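# Hold cube and die in one hand, stow in drawer

## Task

While the chest's third drawer from the top is still closed, lift the red wooden cube and the white die so that one hand grips both together, lifted clear of everything else. With both staying in that hand only, and the other arm and hand touching neither the objects nor the gripping hand, pull that drawer fully open. Put both objects inside and close it. When done, every drawer must be closed and the chest must stand upright.

## Robot and tools

Robot: two six-joint arms, left_arm and right_arm, each ending in a five-finger hand (left_arm has a left hand, right_arm a right hand). Bases in the scene frame: left_arm at (-0.022, +0.569, 0) m, right_arm at (-0.036, -0.507, 0) m, facing each other across the table. Scene frame: origin on the table top midway between the arms, z = 0 at the table surface, +z up, left_arm on the +y side.

Frames. Hand positions, orientations, velocities and targets in results are in each arm's own base frame. Fixed cameras and the table use the scene frame. The hand point sits about 0.05 m in front of the palm and 0.15 m out from the wrist flange. Its +z runs along the straight fingers, +y out of the palm; +x runs across the palm away from the thumb on the right hand, toward the thumb on the left hand. A bracket on the little-finger side of the wrist can strike objects, and with fingers level the wrist may hang below the hand point and reach the table first.

Row layout (shared by execute_actions and move): one row of 28 numbers, each in [-1, 1], covering both arms even when only one moves. Order: left dx, dy, dz, rx, ry, rz, then left little, ring, middle, index, thumb_bend, thumb_turn, force_limit, speed; then the same fourteen for the right arm. dx to rz are offsets, not poses: they are measured from that arm's Hand target at the start of the action or move, along that arm's base axes, with 1.0 meaning 0.6 m for dx, dy, dz and 180 degrees for the rotation vector rx, ry, rz. Every row in one action counts from the same start, so sending the same offset again moves further. All six zeros re-request the current Hand target. The controller limits each step's commanded orientation to 32 degrees from the measured one.

Hand numbers are absolute targets, not offsets. Fingers and thumb_bend: +1 straight, -1 curled. thumb_turn: +1 beside the palm, -1 swung in front of it opposite the fingers. A grasp with the thumb in front fits objects roughly 0.035 to 0.065 m thick. force_limit maps -1..+1 to about 0 to 10 N at the fingertip (15 N for the two thumb motors); speed maps -1 to nearly still and +0.48 or more to full speed. For a soft grip close at speed -0.94 or lower. A motor only starts when its target changes by at least 0.002. To keep a hand unchanged, resend the last eight numbers actually executed for it.

Tools.
execute_actions(actions, cameras): actions is a list of actions; each action is up to 15 rows, one per 1/30 s step, and the final row repeats until 15 steps are filled. Images come back only when actions is empty or cameras names them (cam_low, cam_left_wrist, cam_right_wrist, or "all").
move(target, speed, blend, stop_force, zero, blocking, cameras): target is one 28-number row or up to 15 rows, every row's offsets counted from the same starting Hand targets. speed is the top path speed in m/s (0.002 to 3.6, default 0.25), one value or one per target. blend in metres rounds corners in a list. stop_force, in N from 3 to 120, ends an arm's path when its wrist sensor feels that much push; zero (default true) re-zeros before the move. Paths are straight lines and do not avoid obstacles or the other arm; avoid passing close to an arm's own base. The result adds a "move:" line naming the ending (done, off_target, moving, held, fault) and any limits (paced, held).
wait(seconds, cameras): 0 to 10 s while arms hold their commands.
stop(cameras): brakes a running move.
zoom_image(camera, region): region [x0, y0, x1, y1] in pixels of that camera's latest 896x504 image, at most 504 on a side.
show_instructions(): shows the reference pages.
zero_wrist_force(arm): arm is "left_arm" or "right_arm".
finished_scene(scene): ends the scene, given the scene number printed at the end of results.

Results. Each reports per arm: end_effector_position (m) and quaternion, velocities, Hand target (the base for the next offsets), joint positions and torques, wrist force and torque in the hand's axes (plus the largest reading since last shown), and hand_measured, hand_stopped_by (moving, target, force, stalled, fault) and hand_load_n, all in the motor order above. A grip that slips shows as hand_load_n dropping near 0. A hand point often rests short of its Hand target; the next command asks for it again, or send the gap as an offset.

Cautions. Contact torque at a joint's limit (wrist joints only about 17 to 20 N m) or roughly 150 N on an arm stops that arm for 10 s. Arms are stiff: targets past a firm contact press hard, so approach slowly, with stop_force. Never let the two arms or hands collide or press on each other; a hand closing on the other hand's fingers counts. Do not drop the cube or die, let go of moving parts, slam the drawer, push the chest over, or let anything fall off the table. Keep the other hand away from the holding hand and objects while opening the drawer. Hot motors (a MOTOR HOT line from 70 °C) brake the arm at 85 °C; avoid long stretched holds.

Each tool is called after "Request:" by a JSON object that holds its "method" and its "body".

Reference images:

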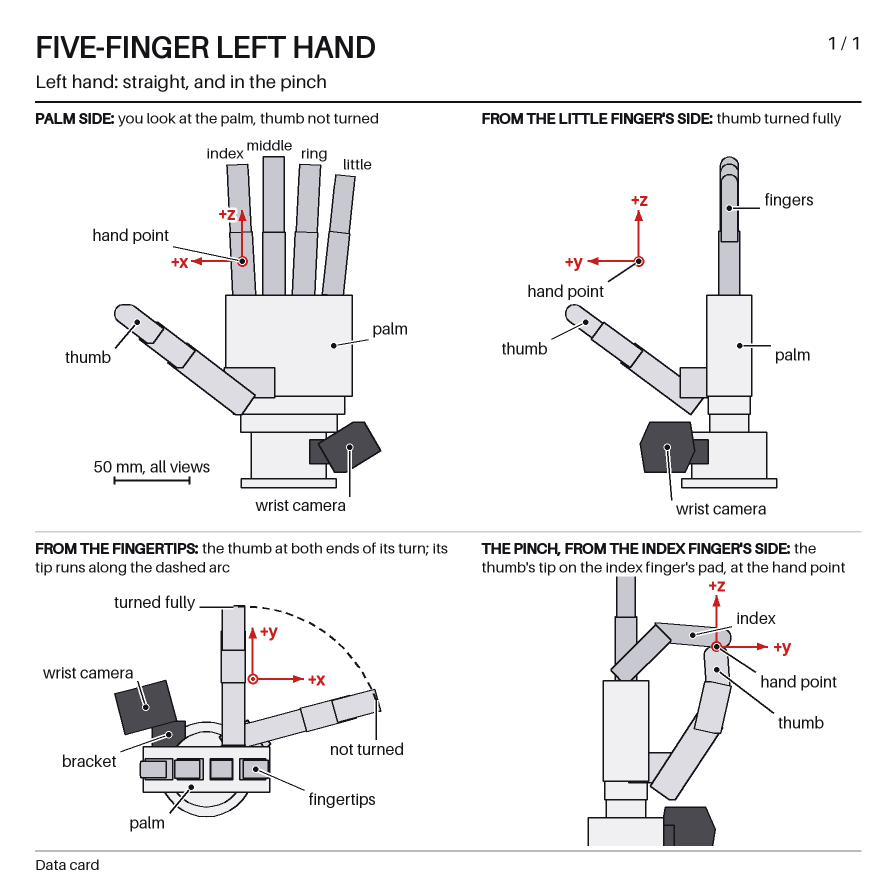

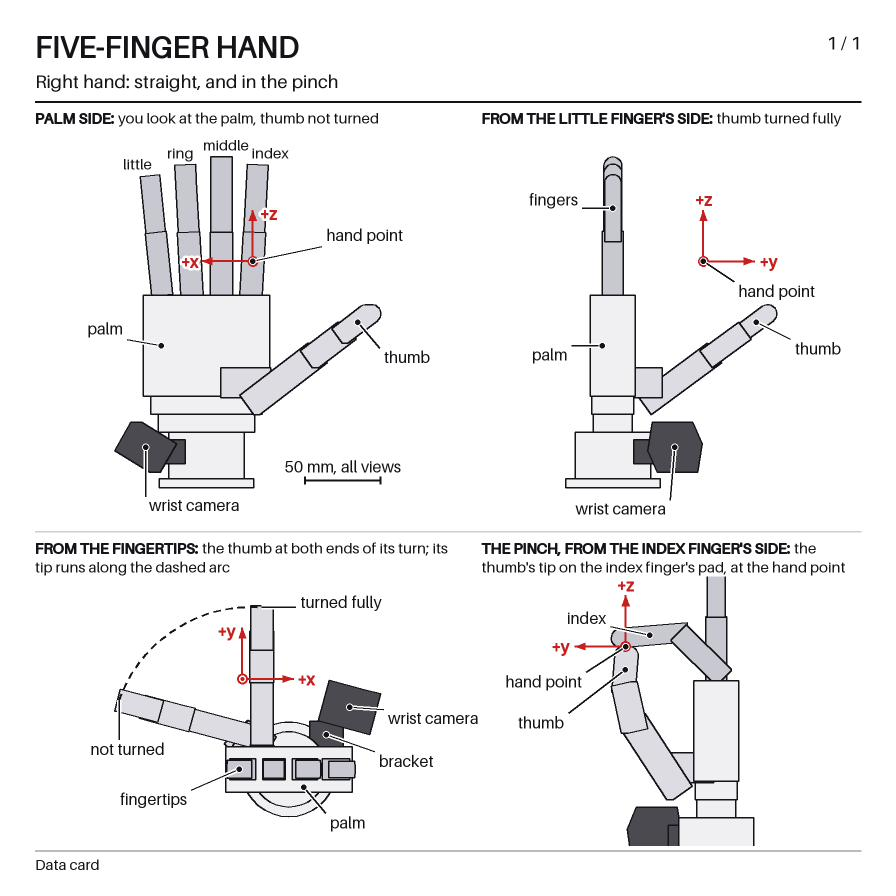

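## Session

Request:
{"method": "execute_actions", "body": {"actions": []}}

Scene clock: 0.00 s.
left_arm: end_effector_position=(+0.0027, +0.4641, +0.1999) hand_measured=(+1.000, +1.000, +1.000, +1.000, +1.000, +1.000) hand_load_n=(+0.0, +0.0, +0.0, +0.0, +0.0, +0.0) hand_stopped_by=(target, target, target, target, target, target) hand_force_limit=0.00 hand_speed=-0.80 end_effector_quat_wxyz=(+0.015, +0.397, +0.866, -0.303) | right_arm: end_effector_position=(+0.5108, -0.0656, +0.1547) hand_measured=(+1.000, +1.000, +1.000, +1.000, +1.000, +1.000) hand_load_n=(+0.0, +0.0, +0.0, +0.0, +0.0, +0.0) hand_stopped_by=(target, target, target, target, target, target) hand_force_limit=0.00 hand_speed=-0.80 end_effector_quat_wxyz=(+0.278, +0.828, +0.486, +0.007)
Joint positions: left_arm=[4.893 -2.181 -1.268 1.339 -1.884 0.953] | right_arm=[-0.094 -1.21 1.729 0.687 2.01 0.333]
Joint velocities: within noise
Joint torques (N m): no reading
Motor temperatures (°C): left_arm=[28 29 43 34 40 46] | right_arm=[33 32 28 40 41 47]
Wrist force (N): no reading
Wrist torque (N m): no reading
Wrist force, peak (N): no reading
Hand target: left_arm +0.0027, +0.4641, +0.1999; +0.015, +0.397, +0.866, -0.303 | right_arm +0.5108, -0.0656, +0.1547; +0.278, +0.828, +0.486, +0.007

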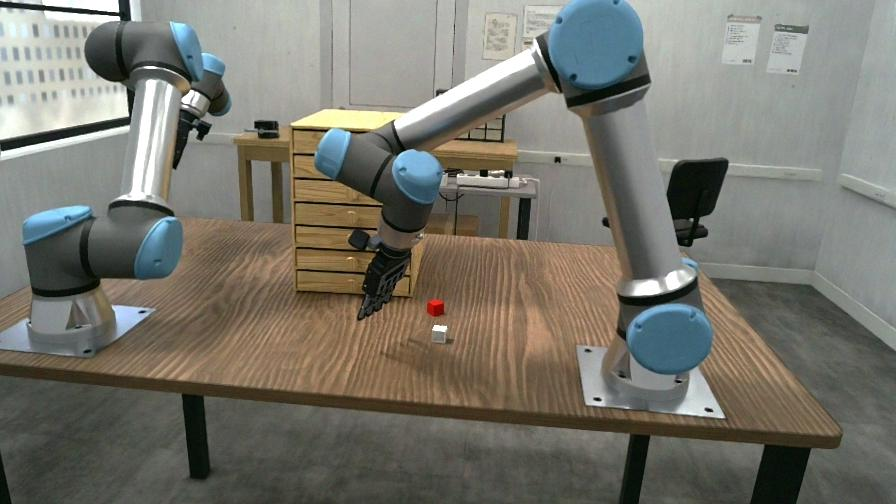

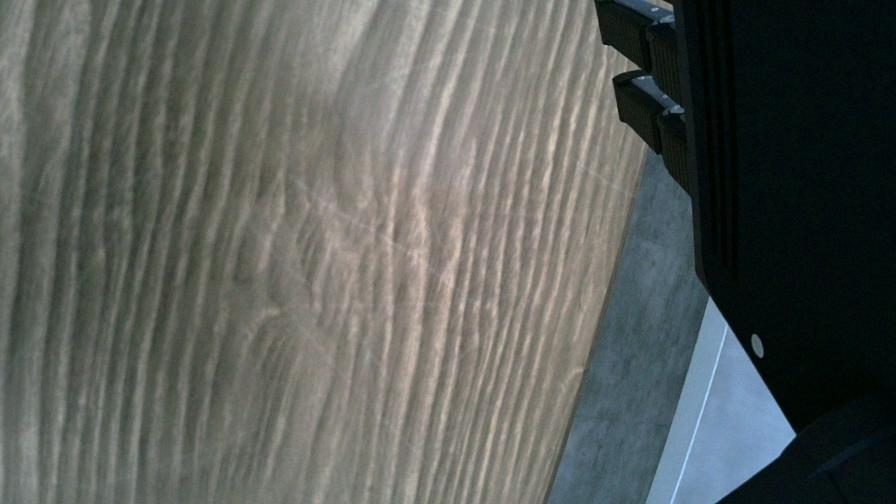

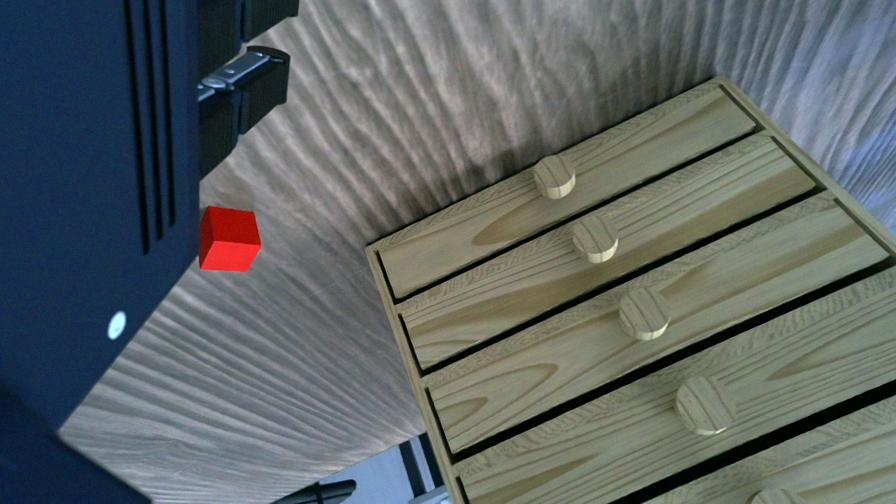

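Request:
{"method": "zoom_image", "body": {"camera": "cam_low", "region": [270, 100, 520, 360]}}

Request:
{"method": "zoom_image", "body": {"camera": "cam_right_wrist", "region": [160, 60, 560, 460]}}

Scaled by 1.938 from the camera's 896x504 image, which has a finer 1280x720 frame.

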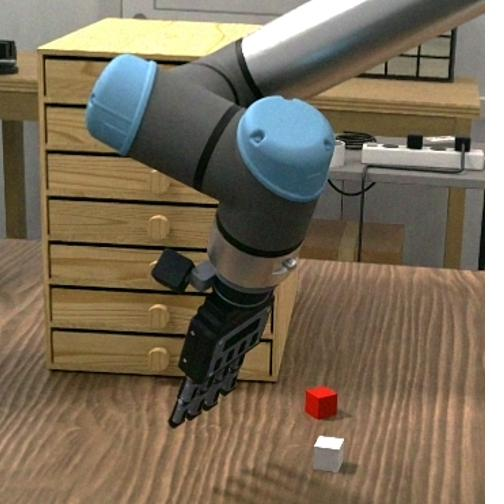

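Scaled by 1.260 from the camera's 896x504 image, which has a finer 1280x720 frame.

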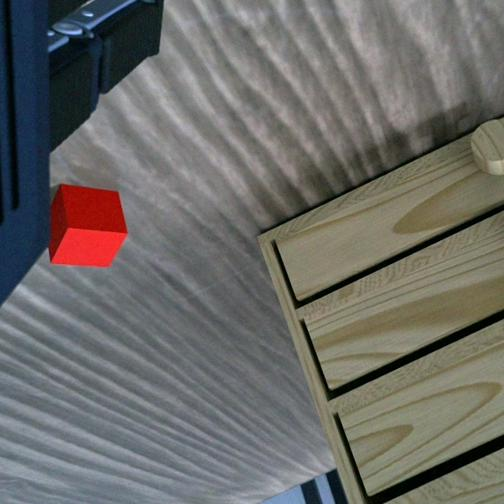

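Request:
{"method": "zoom_image", "body": {"camera": "cam_low", "region": [560, 240, 760, 440]}}

Request:
{"method": "zoom_image", "body": {"camera": "cam_low", "region": [0, 180, 200, 380]}}

Scaled by 2.520 from the camera's 896x504 image, which has a finer 1280x720 frame.

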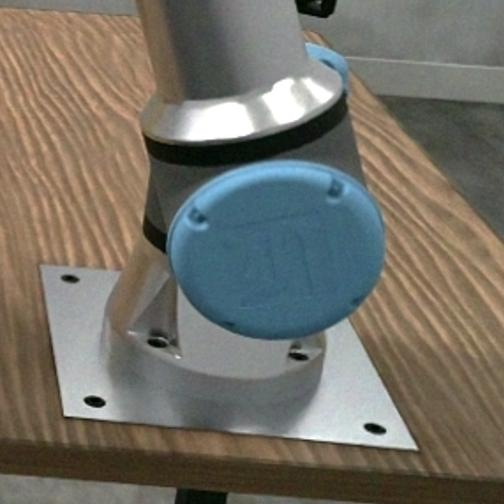

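Scaled by 2.520 from the camera's 896x504 image, which has a finer 1280x720 frame.

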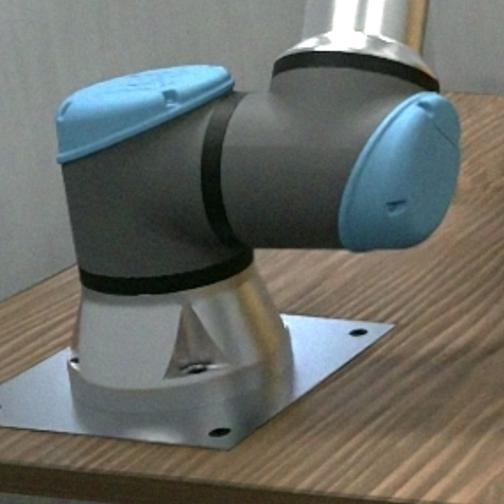

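Request:
{"method": "move", "body": {"target": [0,0,0,0,0,0,1,1,1,1,1,1,0,-0.8,-0.2263,0.2043,0.242,-0.1604,0.4522,0.5279,1,1,1,1,1,1,0,-0.8], "speed": 0.4, "cameras": ["all"]}}

Scene clock: 108.53 s.
left_arm: end_effector_position=(+0.0027, +0.4641, +0.1999) hand_measured=(+1.000, +1.000, +1.000, +1.000, +1.000, +1.000) hand_load_n=(+0.0, +0.0, -0.5, +0.0, +0.0, +0.0) hand_stopped_by=(target, target, target, target, target, target) hand_force_limit=0.00 hand_speed=-0.80 end_effector_quat_wxyz=(+0.015, +0.397, +0.866, -0.303) | right_arm: end_effector_position=(+0.3750, +0.0569, +0.2998) hand_measured=(+1.000, +1.000, +1.000, +1.000, +1.000, +1.000) hand_load_n=(+0.0, +0.0, +0.0, +0.0, +0.0, -0.5) hand_stopped_by=(target, target, target, target, target, target) hand_force_limit=0.00 hand_speed=-0.80 end_effector_quat_wxyz=(+0.006, -0.016, +0.924, -0.383)
Joint positions: left_arm=[4.893 -2.181 -1.268 1.339 -1.884 0.953] | right_arm=[0.161 -1.383 1.571 1.509 2.349 -1.391]
Joint torques (N m): left_arm=[-2.22 40.99 16.08 -5.08 0.68 0.4] | right_arm=[13.79 -30 -24.53 4.56 3.49 -1.35]
Wrist force (N): left_arm=[-0.1 0.1 0.3] | right_arm=[1.1 0.4 0.3]
Wrist torque (N m): left_arm=[-0.01 0.03 0.00] | right_arm=[0.06 -0.26 0.15]
Wrist force, peak (N): left_arm=[-0.2 0.3 0.5] | right_arm=[1.2 0.4 0.3]
Hand target: left_arm +0.0027, +0.4641, +0.1999; +0.015, +0.397, +0.866, -0.303 | right_arm +0.3750, +0.0569, +0.2999; +0.007, -0.016, +0.924, -0.383
Off the commanded pose: left_arm 0.000 m, 0 deg | right_arm 0.000 m, 0 deg.
move: done

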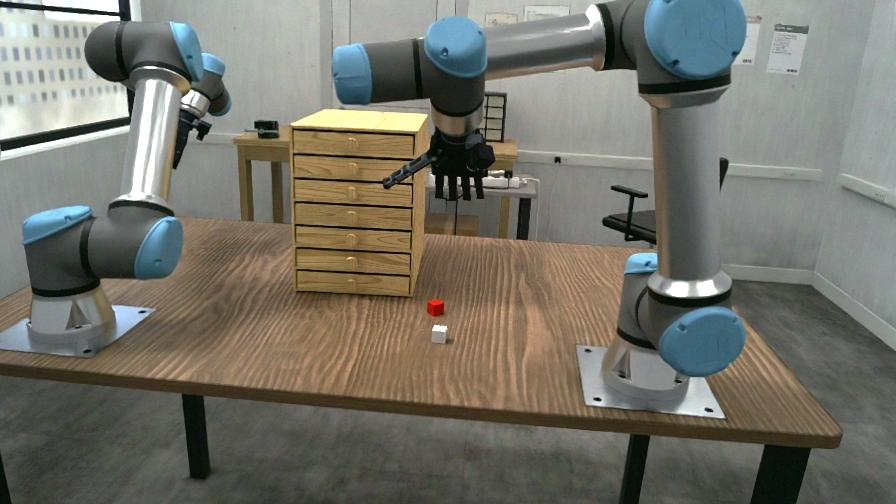

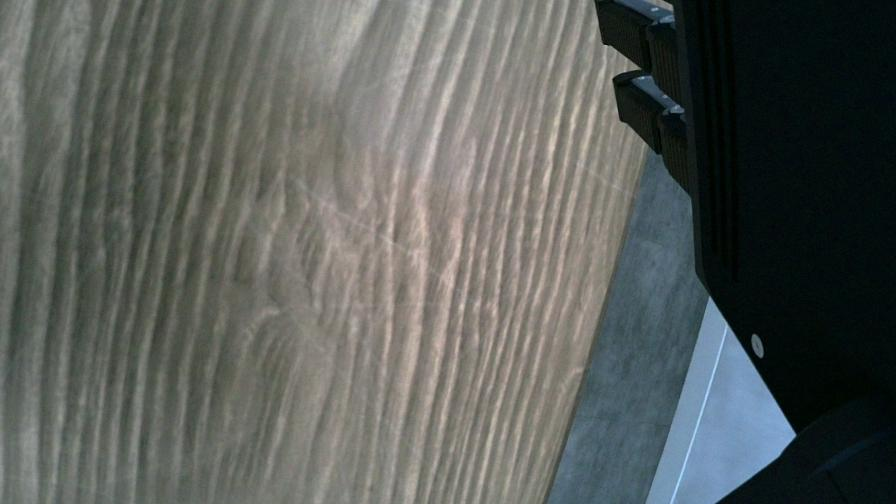

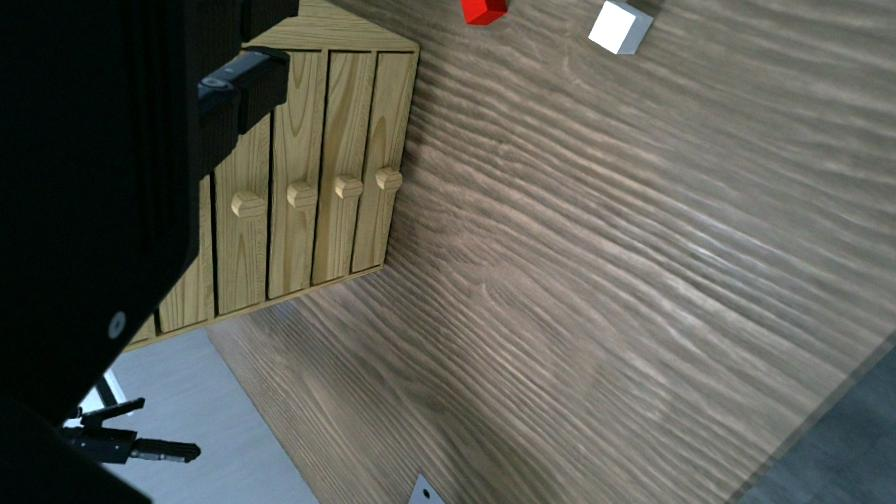

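Request:
{"method": "zoom_image", "body": {"camera": "cam_right_wrist", "region": [420, 0, 680, 146]}}

Request:
{"method": "zoom_image", "body": {"camera": "cam_low", "region": [400, 280, 480, 360]}}

Request:
{"method": "zoom_image", "body": {"camera": "cam_right_wrist", "region": [180, 20, 430, 340]}}

Request:
{"method": "zoom_image", "body": {"camera": "cam_low", "region": [280, 100, 440, 300]}}

Scaled by 1.938 from the camera's 896x504 image, which has a finer 1280x720 frame.

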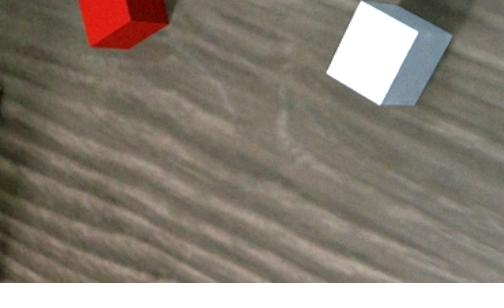

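Scaled by 6.300 from the camera's 896x504 image, which has a finer 1280x720 frame.

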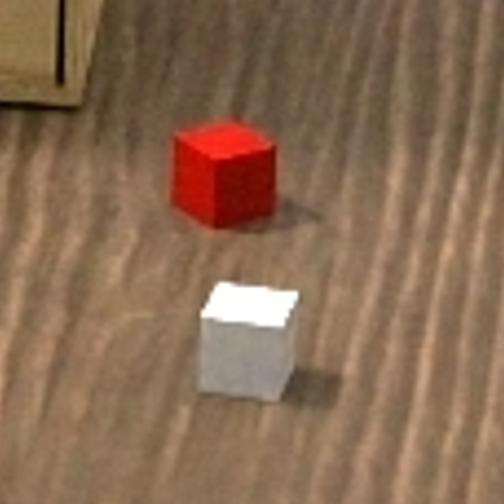

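Scaled by 1.575 from the camera's 896x504 image, which has a finer 1280x720 frame.

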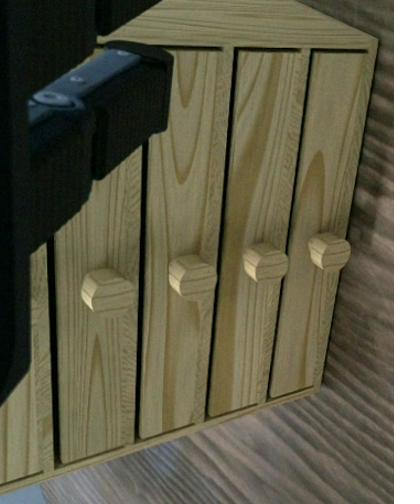

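Scaled by 2.520 from the camera's 896x504 image, which has a finer 1280x720 frame.

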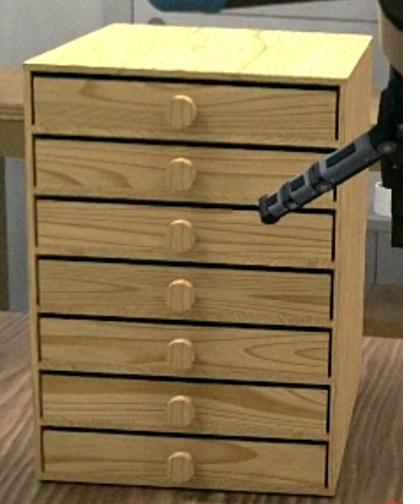

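Request:
{"method": "move", "body": {"target": [0,0,0,0,0,0,1,1,1,1,1,1,0,-0.8,0.0492,-0.4052,-0.2667,-0.0797,0.0318,-0.2619,1,1,0.16,0.16,0.8,-1,0,0], "speed": 0.4, "cameras": ["cam_low","cam_right_wrist"]}}

Scene clock: 256.10 s.
left_arm: end_effector_position=(+0.0027, +0.4641, +0.1999) hand_measured=(+1.000, +1.000, +1.000, +1.000, +1.000, +1.000) hand_load_n=(+0.0, +0.0, +0.0, +0.0, +0.0, +0.0) hand_stopped_by=(target, target, target, target, target, target) hand_force_limit=0.00 hand_speed=-0.80 end_effector_quat_wxyz=(+0.015, +0.397, +0.866, -0.303) | right_arm: end_effector_position=(+0.4045, -0.1861, +0.1399) hand_measured=(+1.000, +1.000, +0.160, +0.160, +0.800, -1.000) hand_load_n=(+0.0, -0.5, +0.0, +0.0, +0.0, +0.0) hand_stopped_by=(target, target, target, target, target, target) hand_force_limit=0.00 hand_speed=0.00 end_effector_quat_wxyz=(-0.193, +0.335, +0.799, -0.461)
Joint positions: left_arm=[4.893 -2.181 -1.268 1.339 -1.884 0.953] | right_arm=[-0.325 -0.893 1.546 1.583 2.454 -0.779]
Joint torques (N m): left_arm=[-7.42 44.37 17.16 -5.07 0.79 1.02] | right_arm=[-13.4 -27.34 -21.58 4.59 -1.25 1.08]
Wrist force (N): left_arm=[-0.2 0.1 0.5] | right_arm=[1.1 1.1 -0.5]
Wrist torque (N m): left_arm=[-0.01 0.04 -0.01] | right_arm=[0.20 -0.20 0.03]
Wrist force, peak (N): left_arm=[-0.1 0.2 0.7] | right_arm=[1.4 0.4 -1.0]
Hand target: left_arm +0.0027, +0.4641, +0.1999; +0.015, +0.397, +0.866, -0.303 | right_arm +0.4045, -0.1862, +0.1399; -0.193, +0.335, +0.799, -0.461
Off the commanded pose: left_arm 0.000 m, 0 deg | right_arm 0.000 m, 0 deg.
move: done
Images, in order (width x height): cam_low 896x504, cam_right_wrist 896x504.

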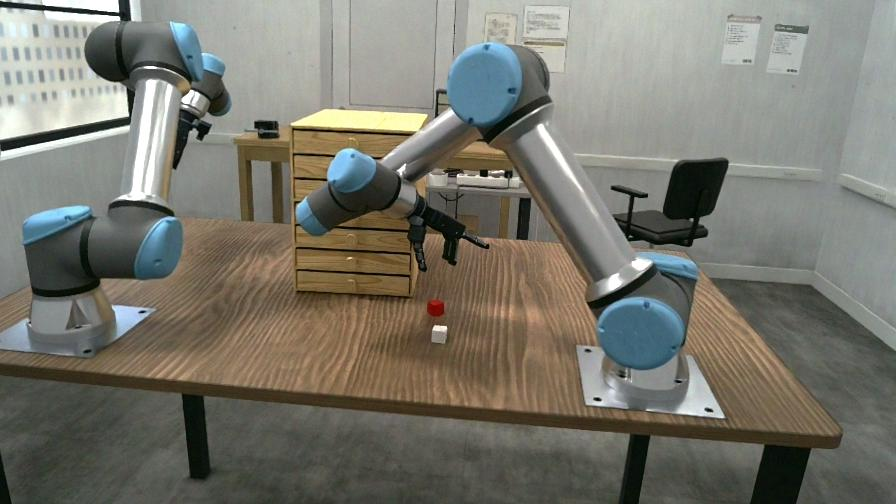

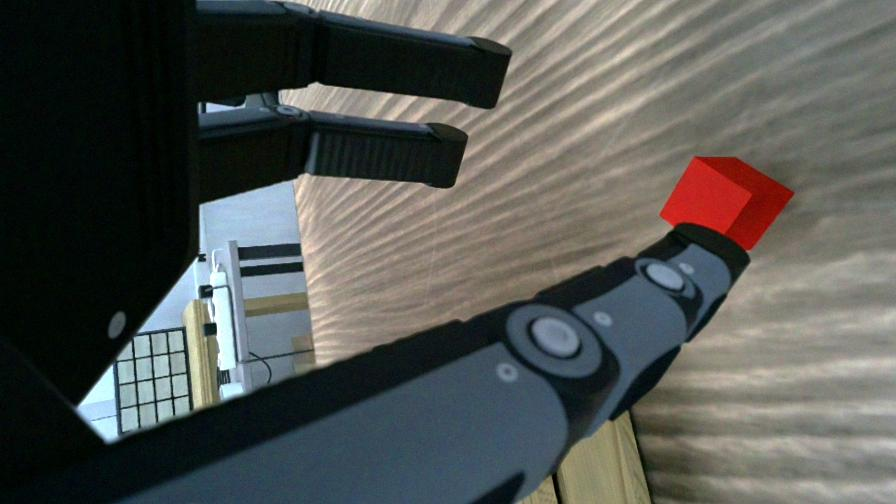

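Request:
{"method": "move", "body": {"target": [0,0,0,0,0,0,1,1,1,1,1,1,0,-0.8,0.0232,-0.0473,-0.1,0,0,0,1,1,0.16,0.16,0.8,-1,0,0], "speed": 0.3, "cameras": ["cam_low","cam_right_wrist"]}}

Request:
{"method": "zoom_image", "body": {"camera": "cam_low", "region": [380, 220, 500, 340]}}

Scene clock: 303.47 s.
left_arm: end_effector_position=(+0.0027, +0.4641, +0.1999) hand_measured=(+1.000, +1.000, +1.000, +1.000, +1.000, +1.000) hand_load_n=(+0.0, +0.0, +0.0, +0.0, +0.0, +0.0) hand_stopped_by=(target, target, target, target, target, target) hand_force_limit=0.00 hand_speed=-0.80 end_effector_quat_wxyz=(+0.015, +0.397, +0.866, -0.303) | right_arm: end_effector_position=(+0.4184, -0.2145, +0.0800) hand_measured=(+1.000, +1.000, +0.160, +0.160, +0.800, -1.000) hand_load_n=(+0.0, +0.0, +0.0, +0.0, +0.0, +0.0) hand_stopped_by=(target, target, target, target, target, target) hand_force_limit=0.00 hand_speed=0.00 end_effector_quat_wxyz=(-0.193, +0.335, +0.799, -0.462)
Joint positions: left_arm=[4.893 -2.181 -1.268 1.339 -1.884 0.953] | right_arm=[-0.368 -0.773 1.499 1.467 2.48 -0.834]
Joint torques (N m): left_arm=[-9.35 44.29 17.69 -5.14 0.82 1.41] | right_arm=[-43.37 -13.9 -18.78 0.6 3.18 -1.46]
Wrist force (N): left_arm=[0.1 0.0 0.5] | right_arm=[0.7 1.5 -0.2]
Wrist torque (N m): left_arm=[-0.04 0.01 0.01] | right_arm=[0.20 -0.18 0.21]
Wrist force, peak (N): left_arm=[-0.1 0.0 0.8] | right_arm=[0.7 1.7 0.1]
Hand target: left_arm +0.0027, +0.4641, +0.1999; +0.015, +0.397, +0.866, -0.303 | right_arm +0.4184, -0.2146, +0.0799; -0.193, +0.335, +0.799, -0.461
Off the commanded pose: left_arm 0.000 m, 0 deg | right_arm 0.000 m, 0 deg.
move: done
Images, in order (width x height): cam_low 896x504, cam_right_wrist 896x504.

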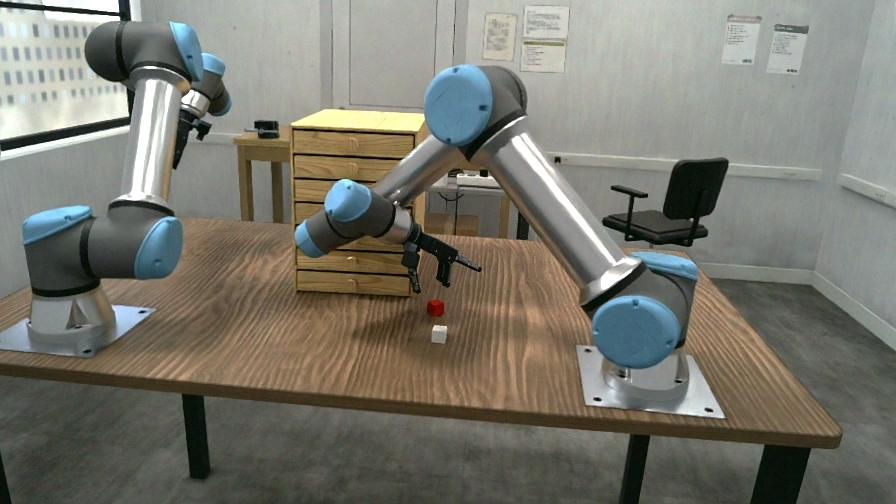

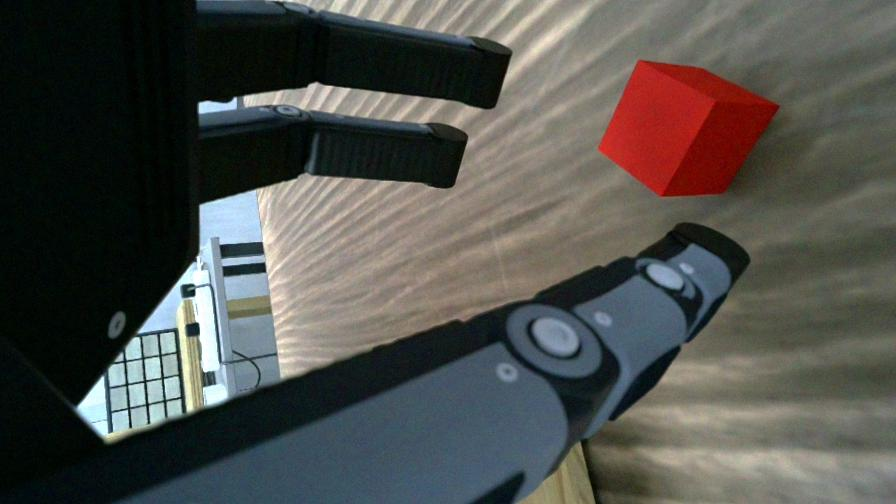

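Scaled by 4.200 from the camera's 896x504 image, which has a finer 1280x720 frame.

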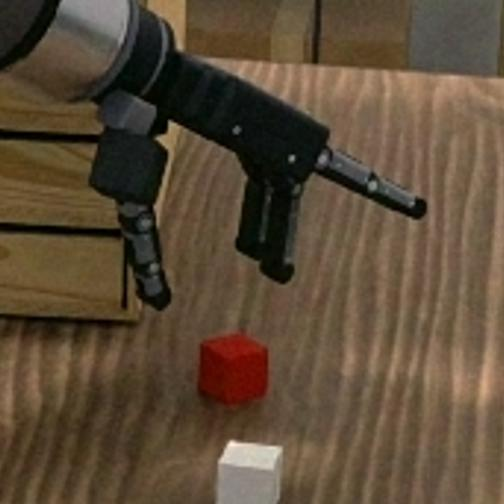

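Request:
{"method": "move", "body": {"target": [0,0,0,0,0,0,1,1,1,1,1,1,0,-0.8,-0.0072,-0.0353,-0.0417,0,0,0,1,1,0.16,0.16,0.8,-1,0,0], "speed": 0.2, "cameras": ["cam_low","cam_right_wrist"]}}

Request:
{"method": "zoom_image", "body": {"camera": "cam_low", "region": [380, 240, 500, 340]}}

Scene clock: 326.97 s.
left_arm: end_effector_position=(+0.0027, +0.4641, +0.1999) hand_measured=(+1.000, +1.000, +1.000, +1.000, +1.000, +1.000) hand_load_n=(+0.0, +0.0, +0.0, +0.0, +0.0, -0.5) hand_stopped_by=(target, target, target, target, target, target) hand_force_limit=0.00 hand_speed=-0.80 end_effector_quat_wxyz=(+0.015, +0.397, +0.866, -0.303) | right_arm: end_effector_position=(+0.4141, -0.2357, +0.0549) hand_measured=(+1.000, +1.000, +0.160, +0.160, +0.800, -1.000) hand_load_n=(+0.0, +0.0, +0.0, -0.5, +0.0, +0.0) hand_stopped_by=(target, target, target, target, target, target) hand_force_limit=0.00 hand_speed=0.00 end_effector_quat_wxyz=(-0.193, +0.335, +0.799, -0.461)
Joint positions: left_arm=[4.893 -2.181 -1.268 1.339 -1.884 0.953] | right_arm=[-0.409 -0.737 1.498 1.387 2.504 -0.89]
Joint torques (N m): left_arm=[-9.56 44.91 18.6 -5.14 0.74 1.74] | right_arm=[-61.86 -9.55 -16.12 1.07 3.47 -1.51]
Wrist force (N): left_arm=[-0.1 0.0 0.4] | right_arm=[1.1 1.2 -0.2]
Wrist torque (N m): left_arm=[-0.02 0.02 0.00] | right_arm=[0.23 -0.23 0.25]
Wrist force, peak (N): left_arm=[-0.2 0.3 0.9] | right_arm=[1.0 1.1 -1.1]
Hand target: left_arm +0.0027, +0.4641, +0.1999; +0.015, +0.397, +0.866, -0.303 | right_arm +0.4141, -0.2357, +0.0549; -0.193, +0.335, +0.799, -0.461
Off the commanded pose: left_arm 0.000 m, 0 deg | right_arm 0.000 m, 0 deg.
move: done
Images, in order (width x height): cam_low 896x504, cam_right_wrist 896x504.

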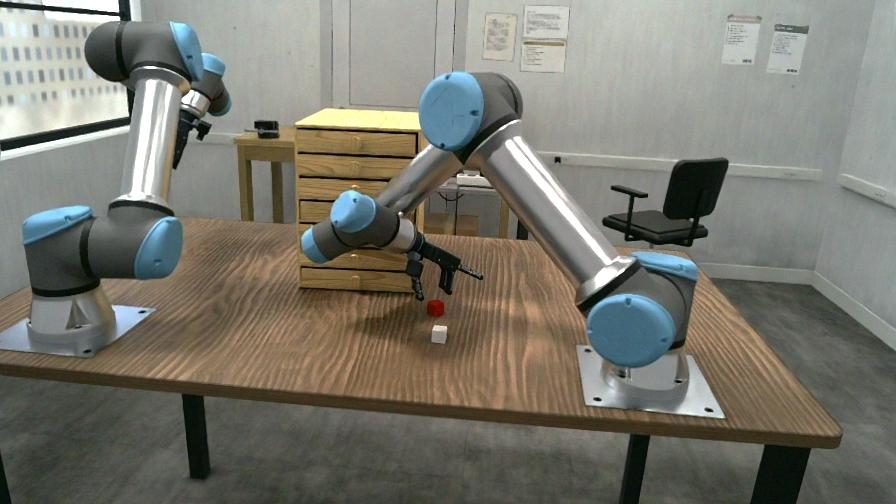

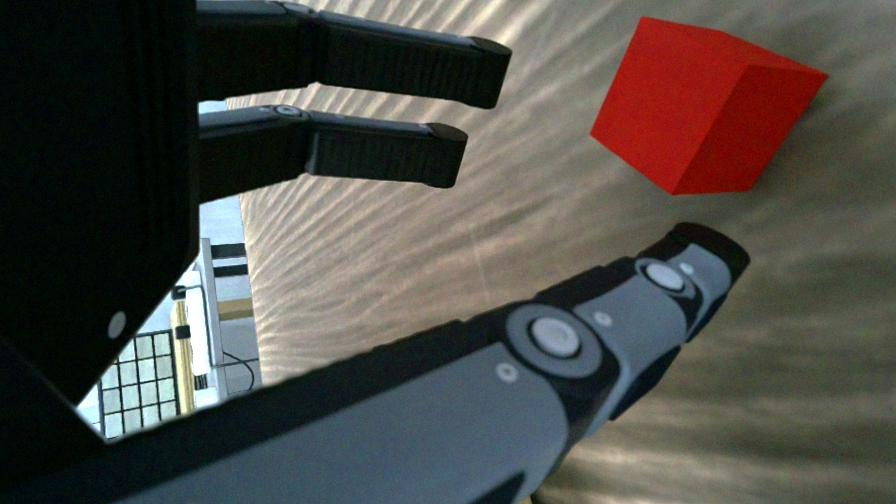

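Scaled by 4.200 from the camera's 896x504 image, which has a finer 1280x720 frame.

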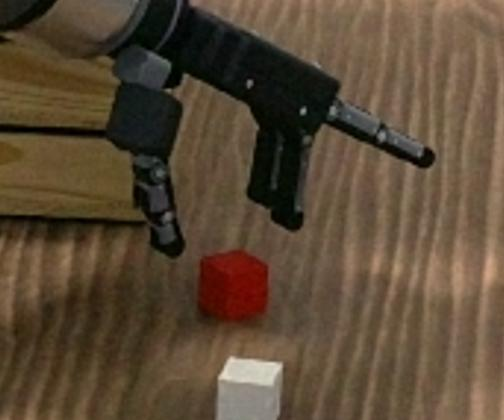

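Request:
{"method": "move", "body": {"target": [0,0,0,0,0,0,1,1,1,1,1,1,0,-0.8,-0.0118,0.0119,-0.0416,0,0,0,1,1,0.16,0.16,0.8,-1,0,0], "speed": 0.06, "stop_force": 6, "cameras": ["cam_low","cam_right_wrist"]}}

Request:
{"method": "zoom_image", "body": {"camera": "cam_low", "region": [380, 240, 500, 340]}}

Scene clock: 348.03 s.
left_arm: end_effector_position=(+0.0027, +0.4641, +0.1999) hand_measured=(+1.000, +1.000, +1.000, +1.000, +1.000, +1.000) hand_load_n=(+0.0, +0.0, +0.0, +0.0, +0.0, +0.0) hand_stopped_by=(target, target, target, target, target, target) hand_force_limit=0.00 hand_speed=-0.80 end_effector_quat_wxyz=(+0.015, +0.397, +0.866, -0.303) | right_arm: end_effector_position=(+0.4070, -0.2286, +0.0299) hand_measured=(+1.000, +1.000, +0.160, +0.160, +0.800, -1.000) hand_load_n=(+0.0, +0.0, +0.0, +0.0, +0.0, +0.0) hand_stopped_by=(target, target, target, target, target, target) hand_force_limit=0.00 hand_speed=0.00 end_effector_quat_wxyz=(-0.193, +0.335, +0.799, -0.461)
Joint positions: left_arm=[4.893 -2.181 -1.268 1.339 -1.884 0.953] | right_arm=[-0.402 -0.708 1.53 1.334 2.5 -0.88]
Joint torques (N m): left_arm=[-8.44 44.81 18.37 -5.14 0.82 1.74] | right_arm=[14.13 -32.79 -5.13 0.71 -0.95 0.93]
Wrist force (N): left_arm=[0.1 0.2 0.5] | right_arm=[0.7 1.5 -0.5]
Wrist torque (N m): left_arm=[0.00 0.01 0.00] | right_arm=[0.25 -0.17 0.21]
Wrist force, peak (N): left_arm=[-0.3 0.2 0.8] | right_arm=[1.2 1.5 -0.1]
Hand target: left_arm +0.0027, +0.4641, +0.1999; +0.015, +0.397, +0.866, -0.303 | right_arm +0.4070, -0.2286, +0.0299; -0.193, +0.335, +0.799, -0.461
Off the commanded pose: left_arm 0.000 m, 0 deg | right_arm 0.000 m, 0 deg.
move: done
Images, in order (width x height): cam_low 896x504, cam_right_wrist 896x504.

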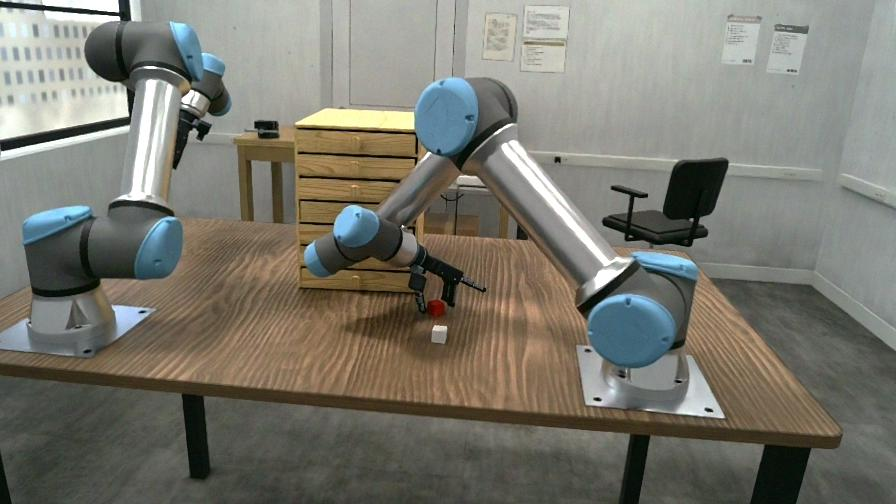

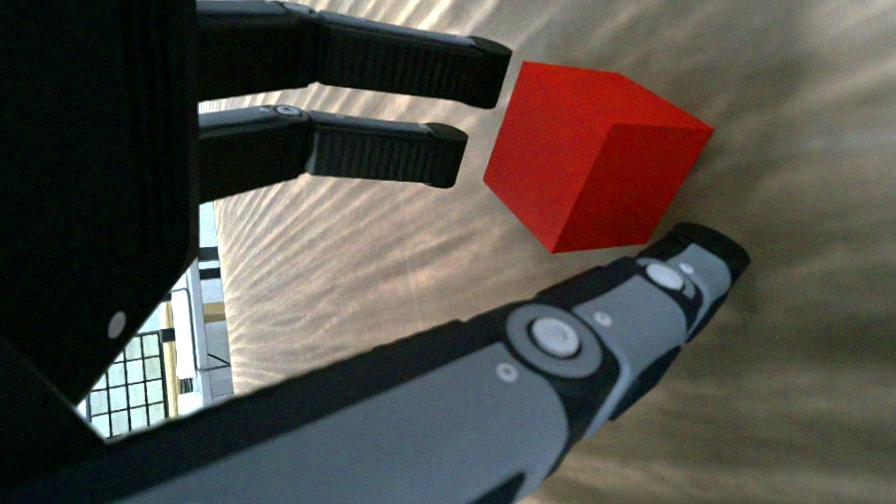

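Scaled by 4.200 from the camera's 896x504 image, which has a finer 1280x720 frame.

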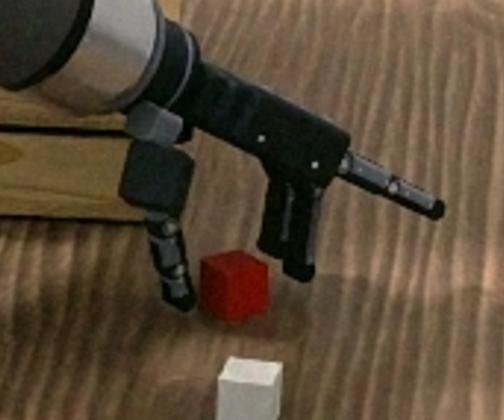

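Request:
{"method": "move", "body": {"target": [[0,0,0,0,0,0,1,1,1,1,1,1,0,-0.8,0,0,-0.0133,0,0,0,1,1,0.16,0.16,0.8,-1,0,0],[0,0,0,0,0,0,1,1,1,1,1,1,0,-0.8,0,0,-0.0133,0,0,0,1,1,-0.3,-0.3,0.0,-1,-0.2,-0.94]], "speed": 0.06, "cameras": ["cam_low","cam_right_wrist"]}}

Request:
{"method": "zoom_image", "body": {"camera": "cam_low", "region": [380, 240, 500, 340]}}

Scene clock: 363.93 s.
left_arm: end_effector_position=(+0.0027, +0.4641, +0.1999) hand_measured=(+1.000, +1.000, +1.000, +1.000, +1.000, +1.000) hand_load_n=(+0.0, +0.0, +0.0, +0.0, +0.0, +0.0) hand_stopped_by=(target, target, target, target, target, target) hand_force_limit=0.00 hand_speed=-0.80 end_effector_quat_wxyz=(+0.015, +0.397, +0.866, -0.303) | right_arm: end_effector_position=(+0.4070, -0.2286, +0.0219) hand_measured=(+1.000, +1.000, -0.300, -0.300, +0.804, -1.000) hand_load_n=(+0.0, +0.0, +0.5, +0.0, +13.5, -5.0) hand_stopped_by=(target, target, target, target, force, target) hand_force_limit=-0.20 hand_speed=-0.94 end_effector_quat_wxyz=(-0.193, +0.335, +0.799, -0.461)
Joint positions: left_arm=[4.893 -2.181 -1.268 1.339 -1.884 0.953] | right_arm=[-0.402 -0.695 1.529 1.321 2.5 -0.88]
Joint torques (N m): left_arm=[-9.12 45.12 18.59 -5.06 0.76 1.84] | right_arm=[-21.53 -15.15 -0.15 -2.9 -1.09 -1.11]
Wrist force (N): left_arm=[0.1 0.1 0.7] | right_arm=[2.3 -22.2 -33.0]
Wrist torque (N m): left_arm=[-0.02 0.02 0.00] | right_arm=[-1.81 0.16 -0.34]
Wrist force, peak (N): left_arm=[-0.1 0.3 0.8] | right_arm=[2.0 -22.2 -33.1]
Hand target: left_arm +0.0027, +0.4641, +0.1999; +0.015, +0.397, +0.866, -0.303 | right_arm +0.4070, -0.2286, +0.0219; -0.193, +0.335, +0.799, -0.461
Off the commanded pose: left_arm 0.000 m, 0 deg | right_arm 0.000 m, 0 deg.
move: done
Images, in order (width x height): cam_low 896x504, cam_right_wrist 896x504.

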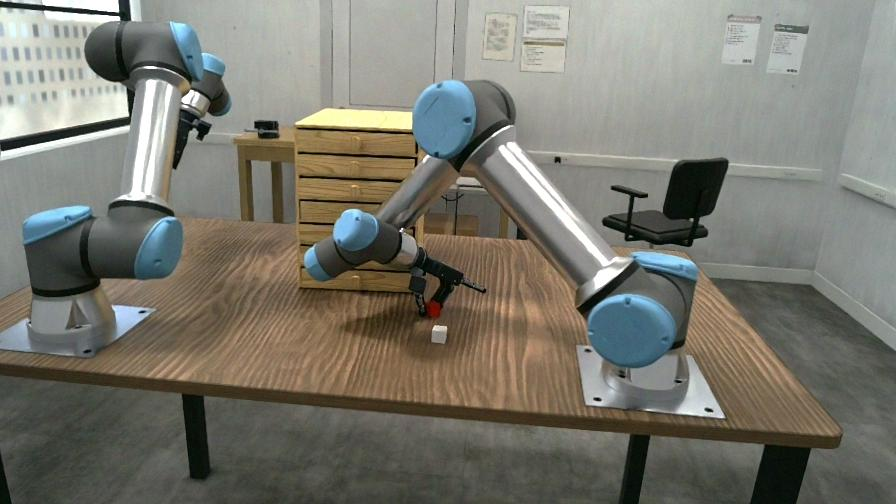

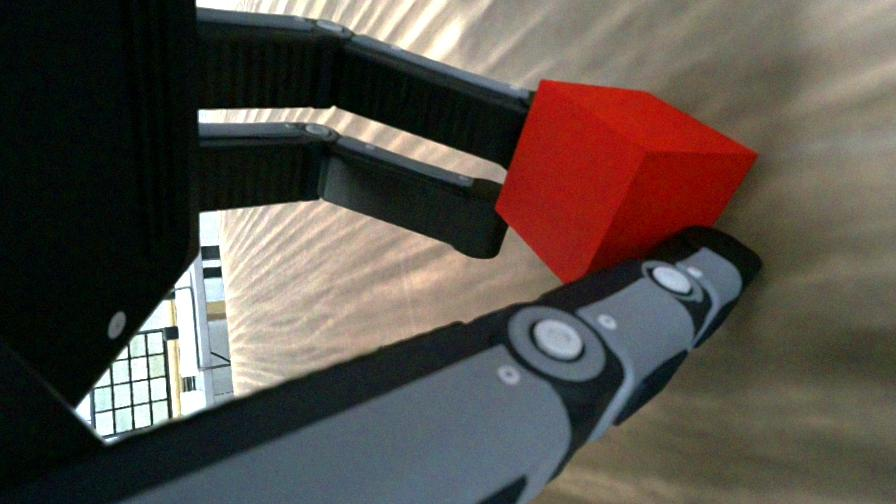

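Scaled by 4.200 from the camera's 896x504 image, which has a finer 1280x720 frame.

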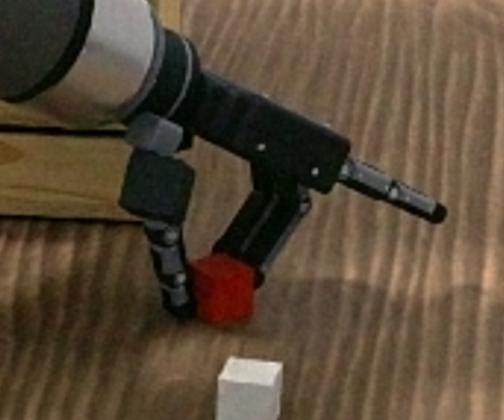

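Request:
{"method": "move", "body": {"target": [[0,0,0,0,0,0,1,1,1,1,1,1,0,-0.8,0,0,0.0183,0,0,0,1,1,-0.3,-0.3,0.0,-1,-0.2,-0.94],[0,0,0,0,0,0,1,1,1,1,1,1,0,-0.8,0,0,0.0183,0,0,0,1,1,0.1,0.1,0.56,-1,0.0,-0.7]], "speed": 0.06, "cameras": ["cam_low","cam_right_wrist"]}}

Request:
{"method": "zoom_image", "body": {"camera": "cam_low", "region": [380, 240, 500, 340]}}

Scene clock: 384.60 s.
left_arm: end_effector_position=(+0.0027, +0.4641, +0.1999) hand_measured=(+1.000, +1.000, +1.000, +1.000, +1.000, +1.000) hand_load_n=(+0.0, +0.0, +0.0, +0.0, +0.0, -0.5) hand_stopped_by=(target, target, target, target, target, target) hand_force_limit=0.00 hand_speed=-0.80 end_effector_quat_wxyz=(+0.015, +0.397, +0.866, -0.303) | right_arm: end_effector_position=(+0.4070, -0.2286, +0.0329) hand_measured=(+1.000, +1.000, +0.100, +0.100, +0.560, -1.000) hand_load_n=(-0.5, +0.0, +0.0, -0.5, +0.0, +0.0) hand_stopped_by=(target, target, target, target, target, target) hand_force_limit=0.00 hand_speed=-0.70 end_effector_quat_wxyz=(-0.193, +0.335, +0.799, -0.461)
Joint positions: left_arm=[4.893 -2.181 -1.268 1.339 -1.884 0.953] | right_arm=[-0.402 -0.714 1.53 1.339 2.5 -0.88]
Joint torques (N m): left_arm=[-8.88 44.98 19.28 -5.24 0.78 2.03] | right_arm=[12.46 -59.34 -4.99 4.63 -0.49 1.02]
Wrist force (N): left_arm=[-0.1 0.3 0.7] | right_arm=[0.8 1.3 -0.6]
Wrist torque (N m): left_arm=[0.00 0.04 -0.02] | right_arm=[0.22 -0.18 0.21]
Wrist force, peak (N): left_arm=[0.0 0.3 0.9] | right_arm=[2.3 -22.2 -33.1]
Hand target: left_arm +0.0027, +0.4641, +0.1999; +0.015, +0.397, +0.866, -0.303 | right_arm +0.4070, -0.2286, +0.0329; -0.193, +0.335, +0.799, -0.461
Off the commanded pose: left_arm 0.000 m, 0 deg | right_arm 0.000 m, 0 deg.
move: done
Images, in order (width x height): cam_low 896x504, cam_right_wrist 896x504.

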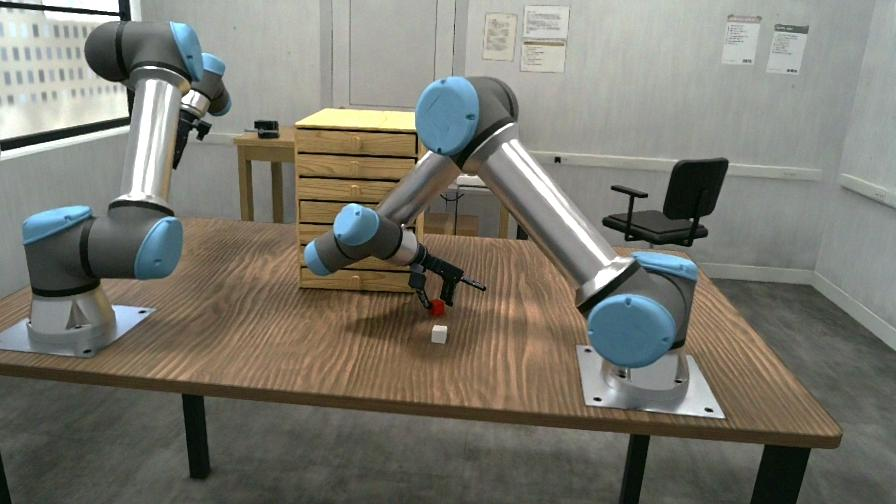

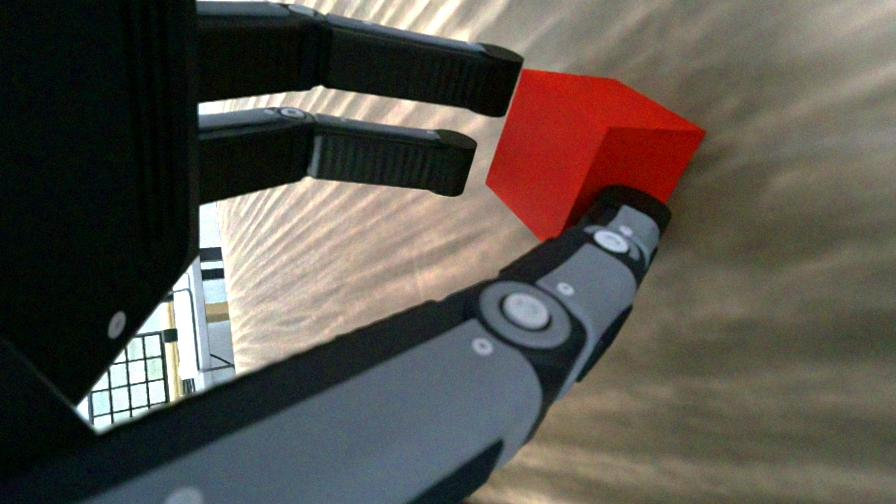

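Scaled by 4.200 from the camera's 896x504 image, which has a finer 1280x720 frame.

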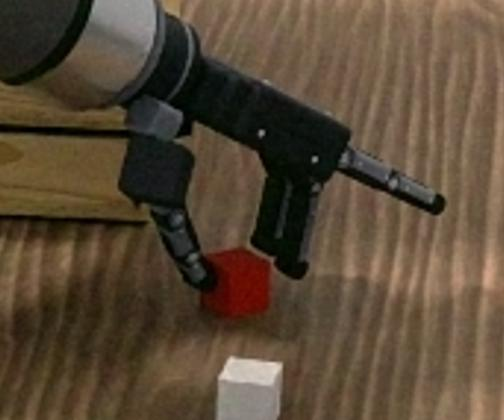

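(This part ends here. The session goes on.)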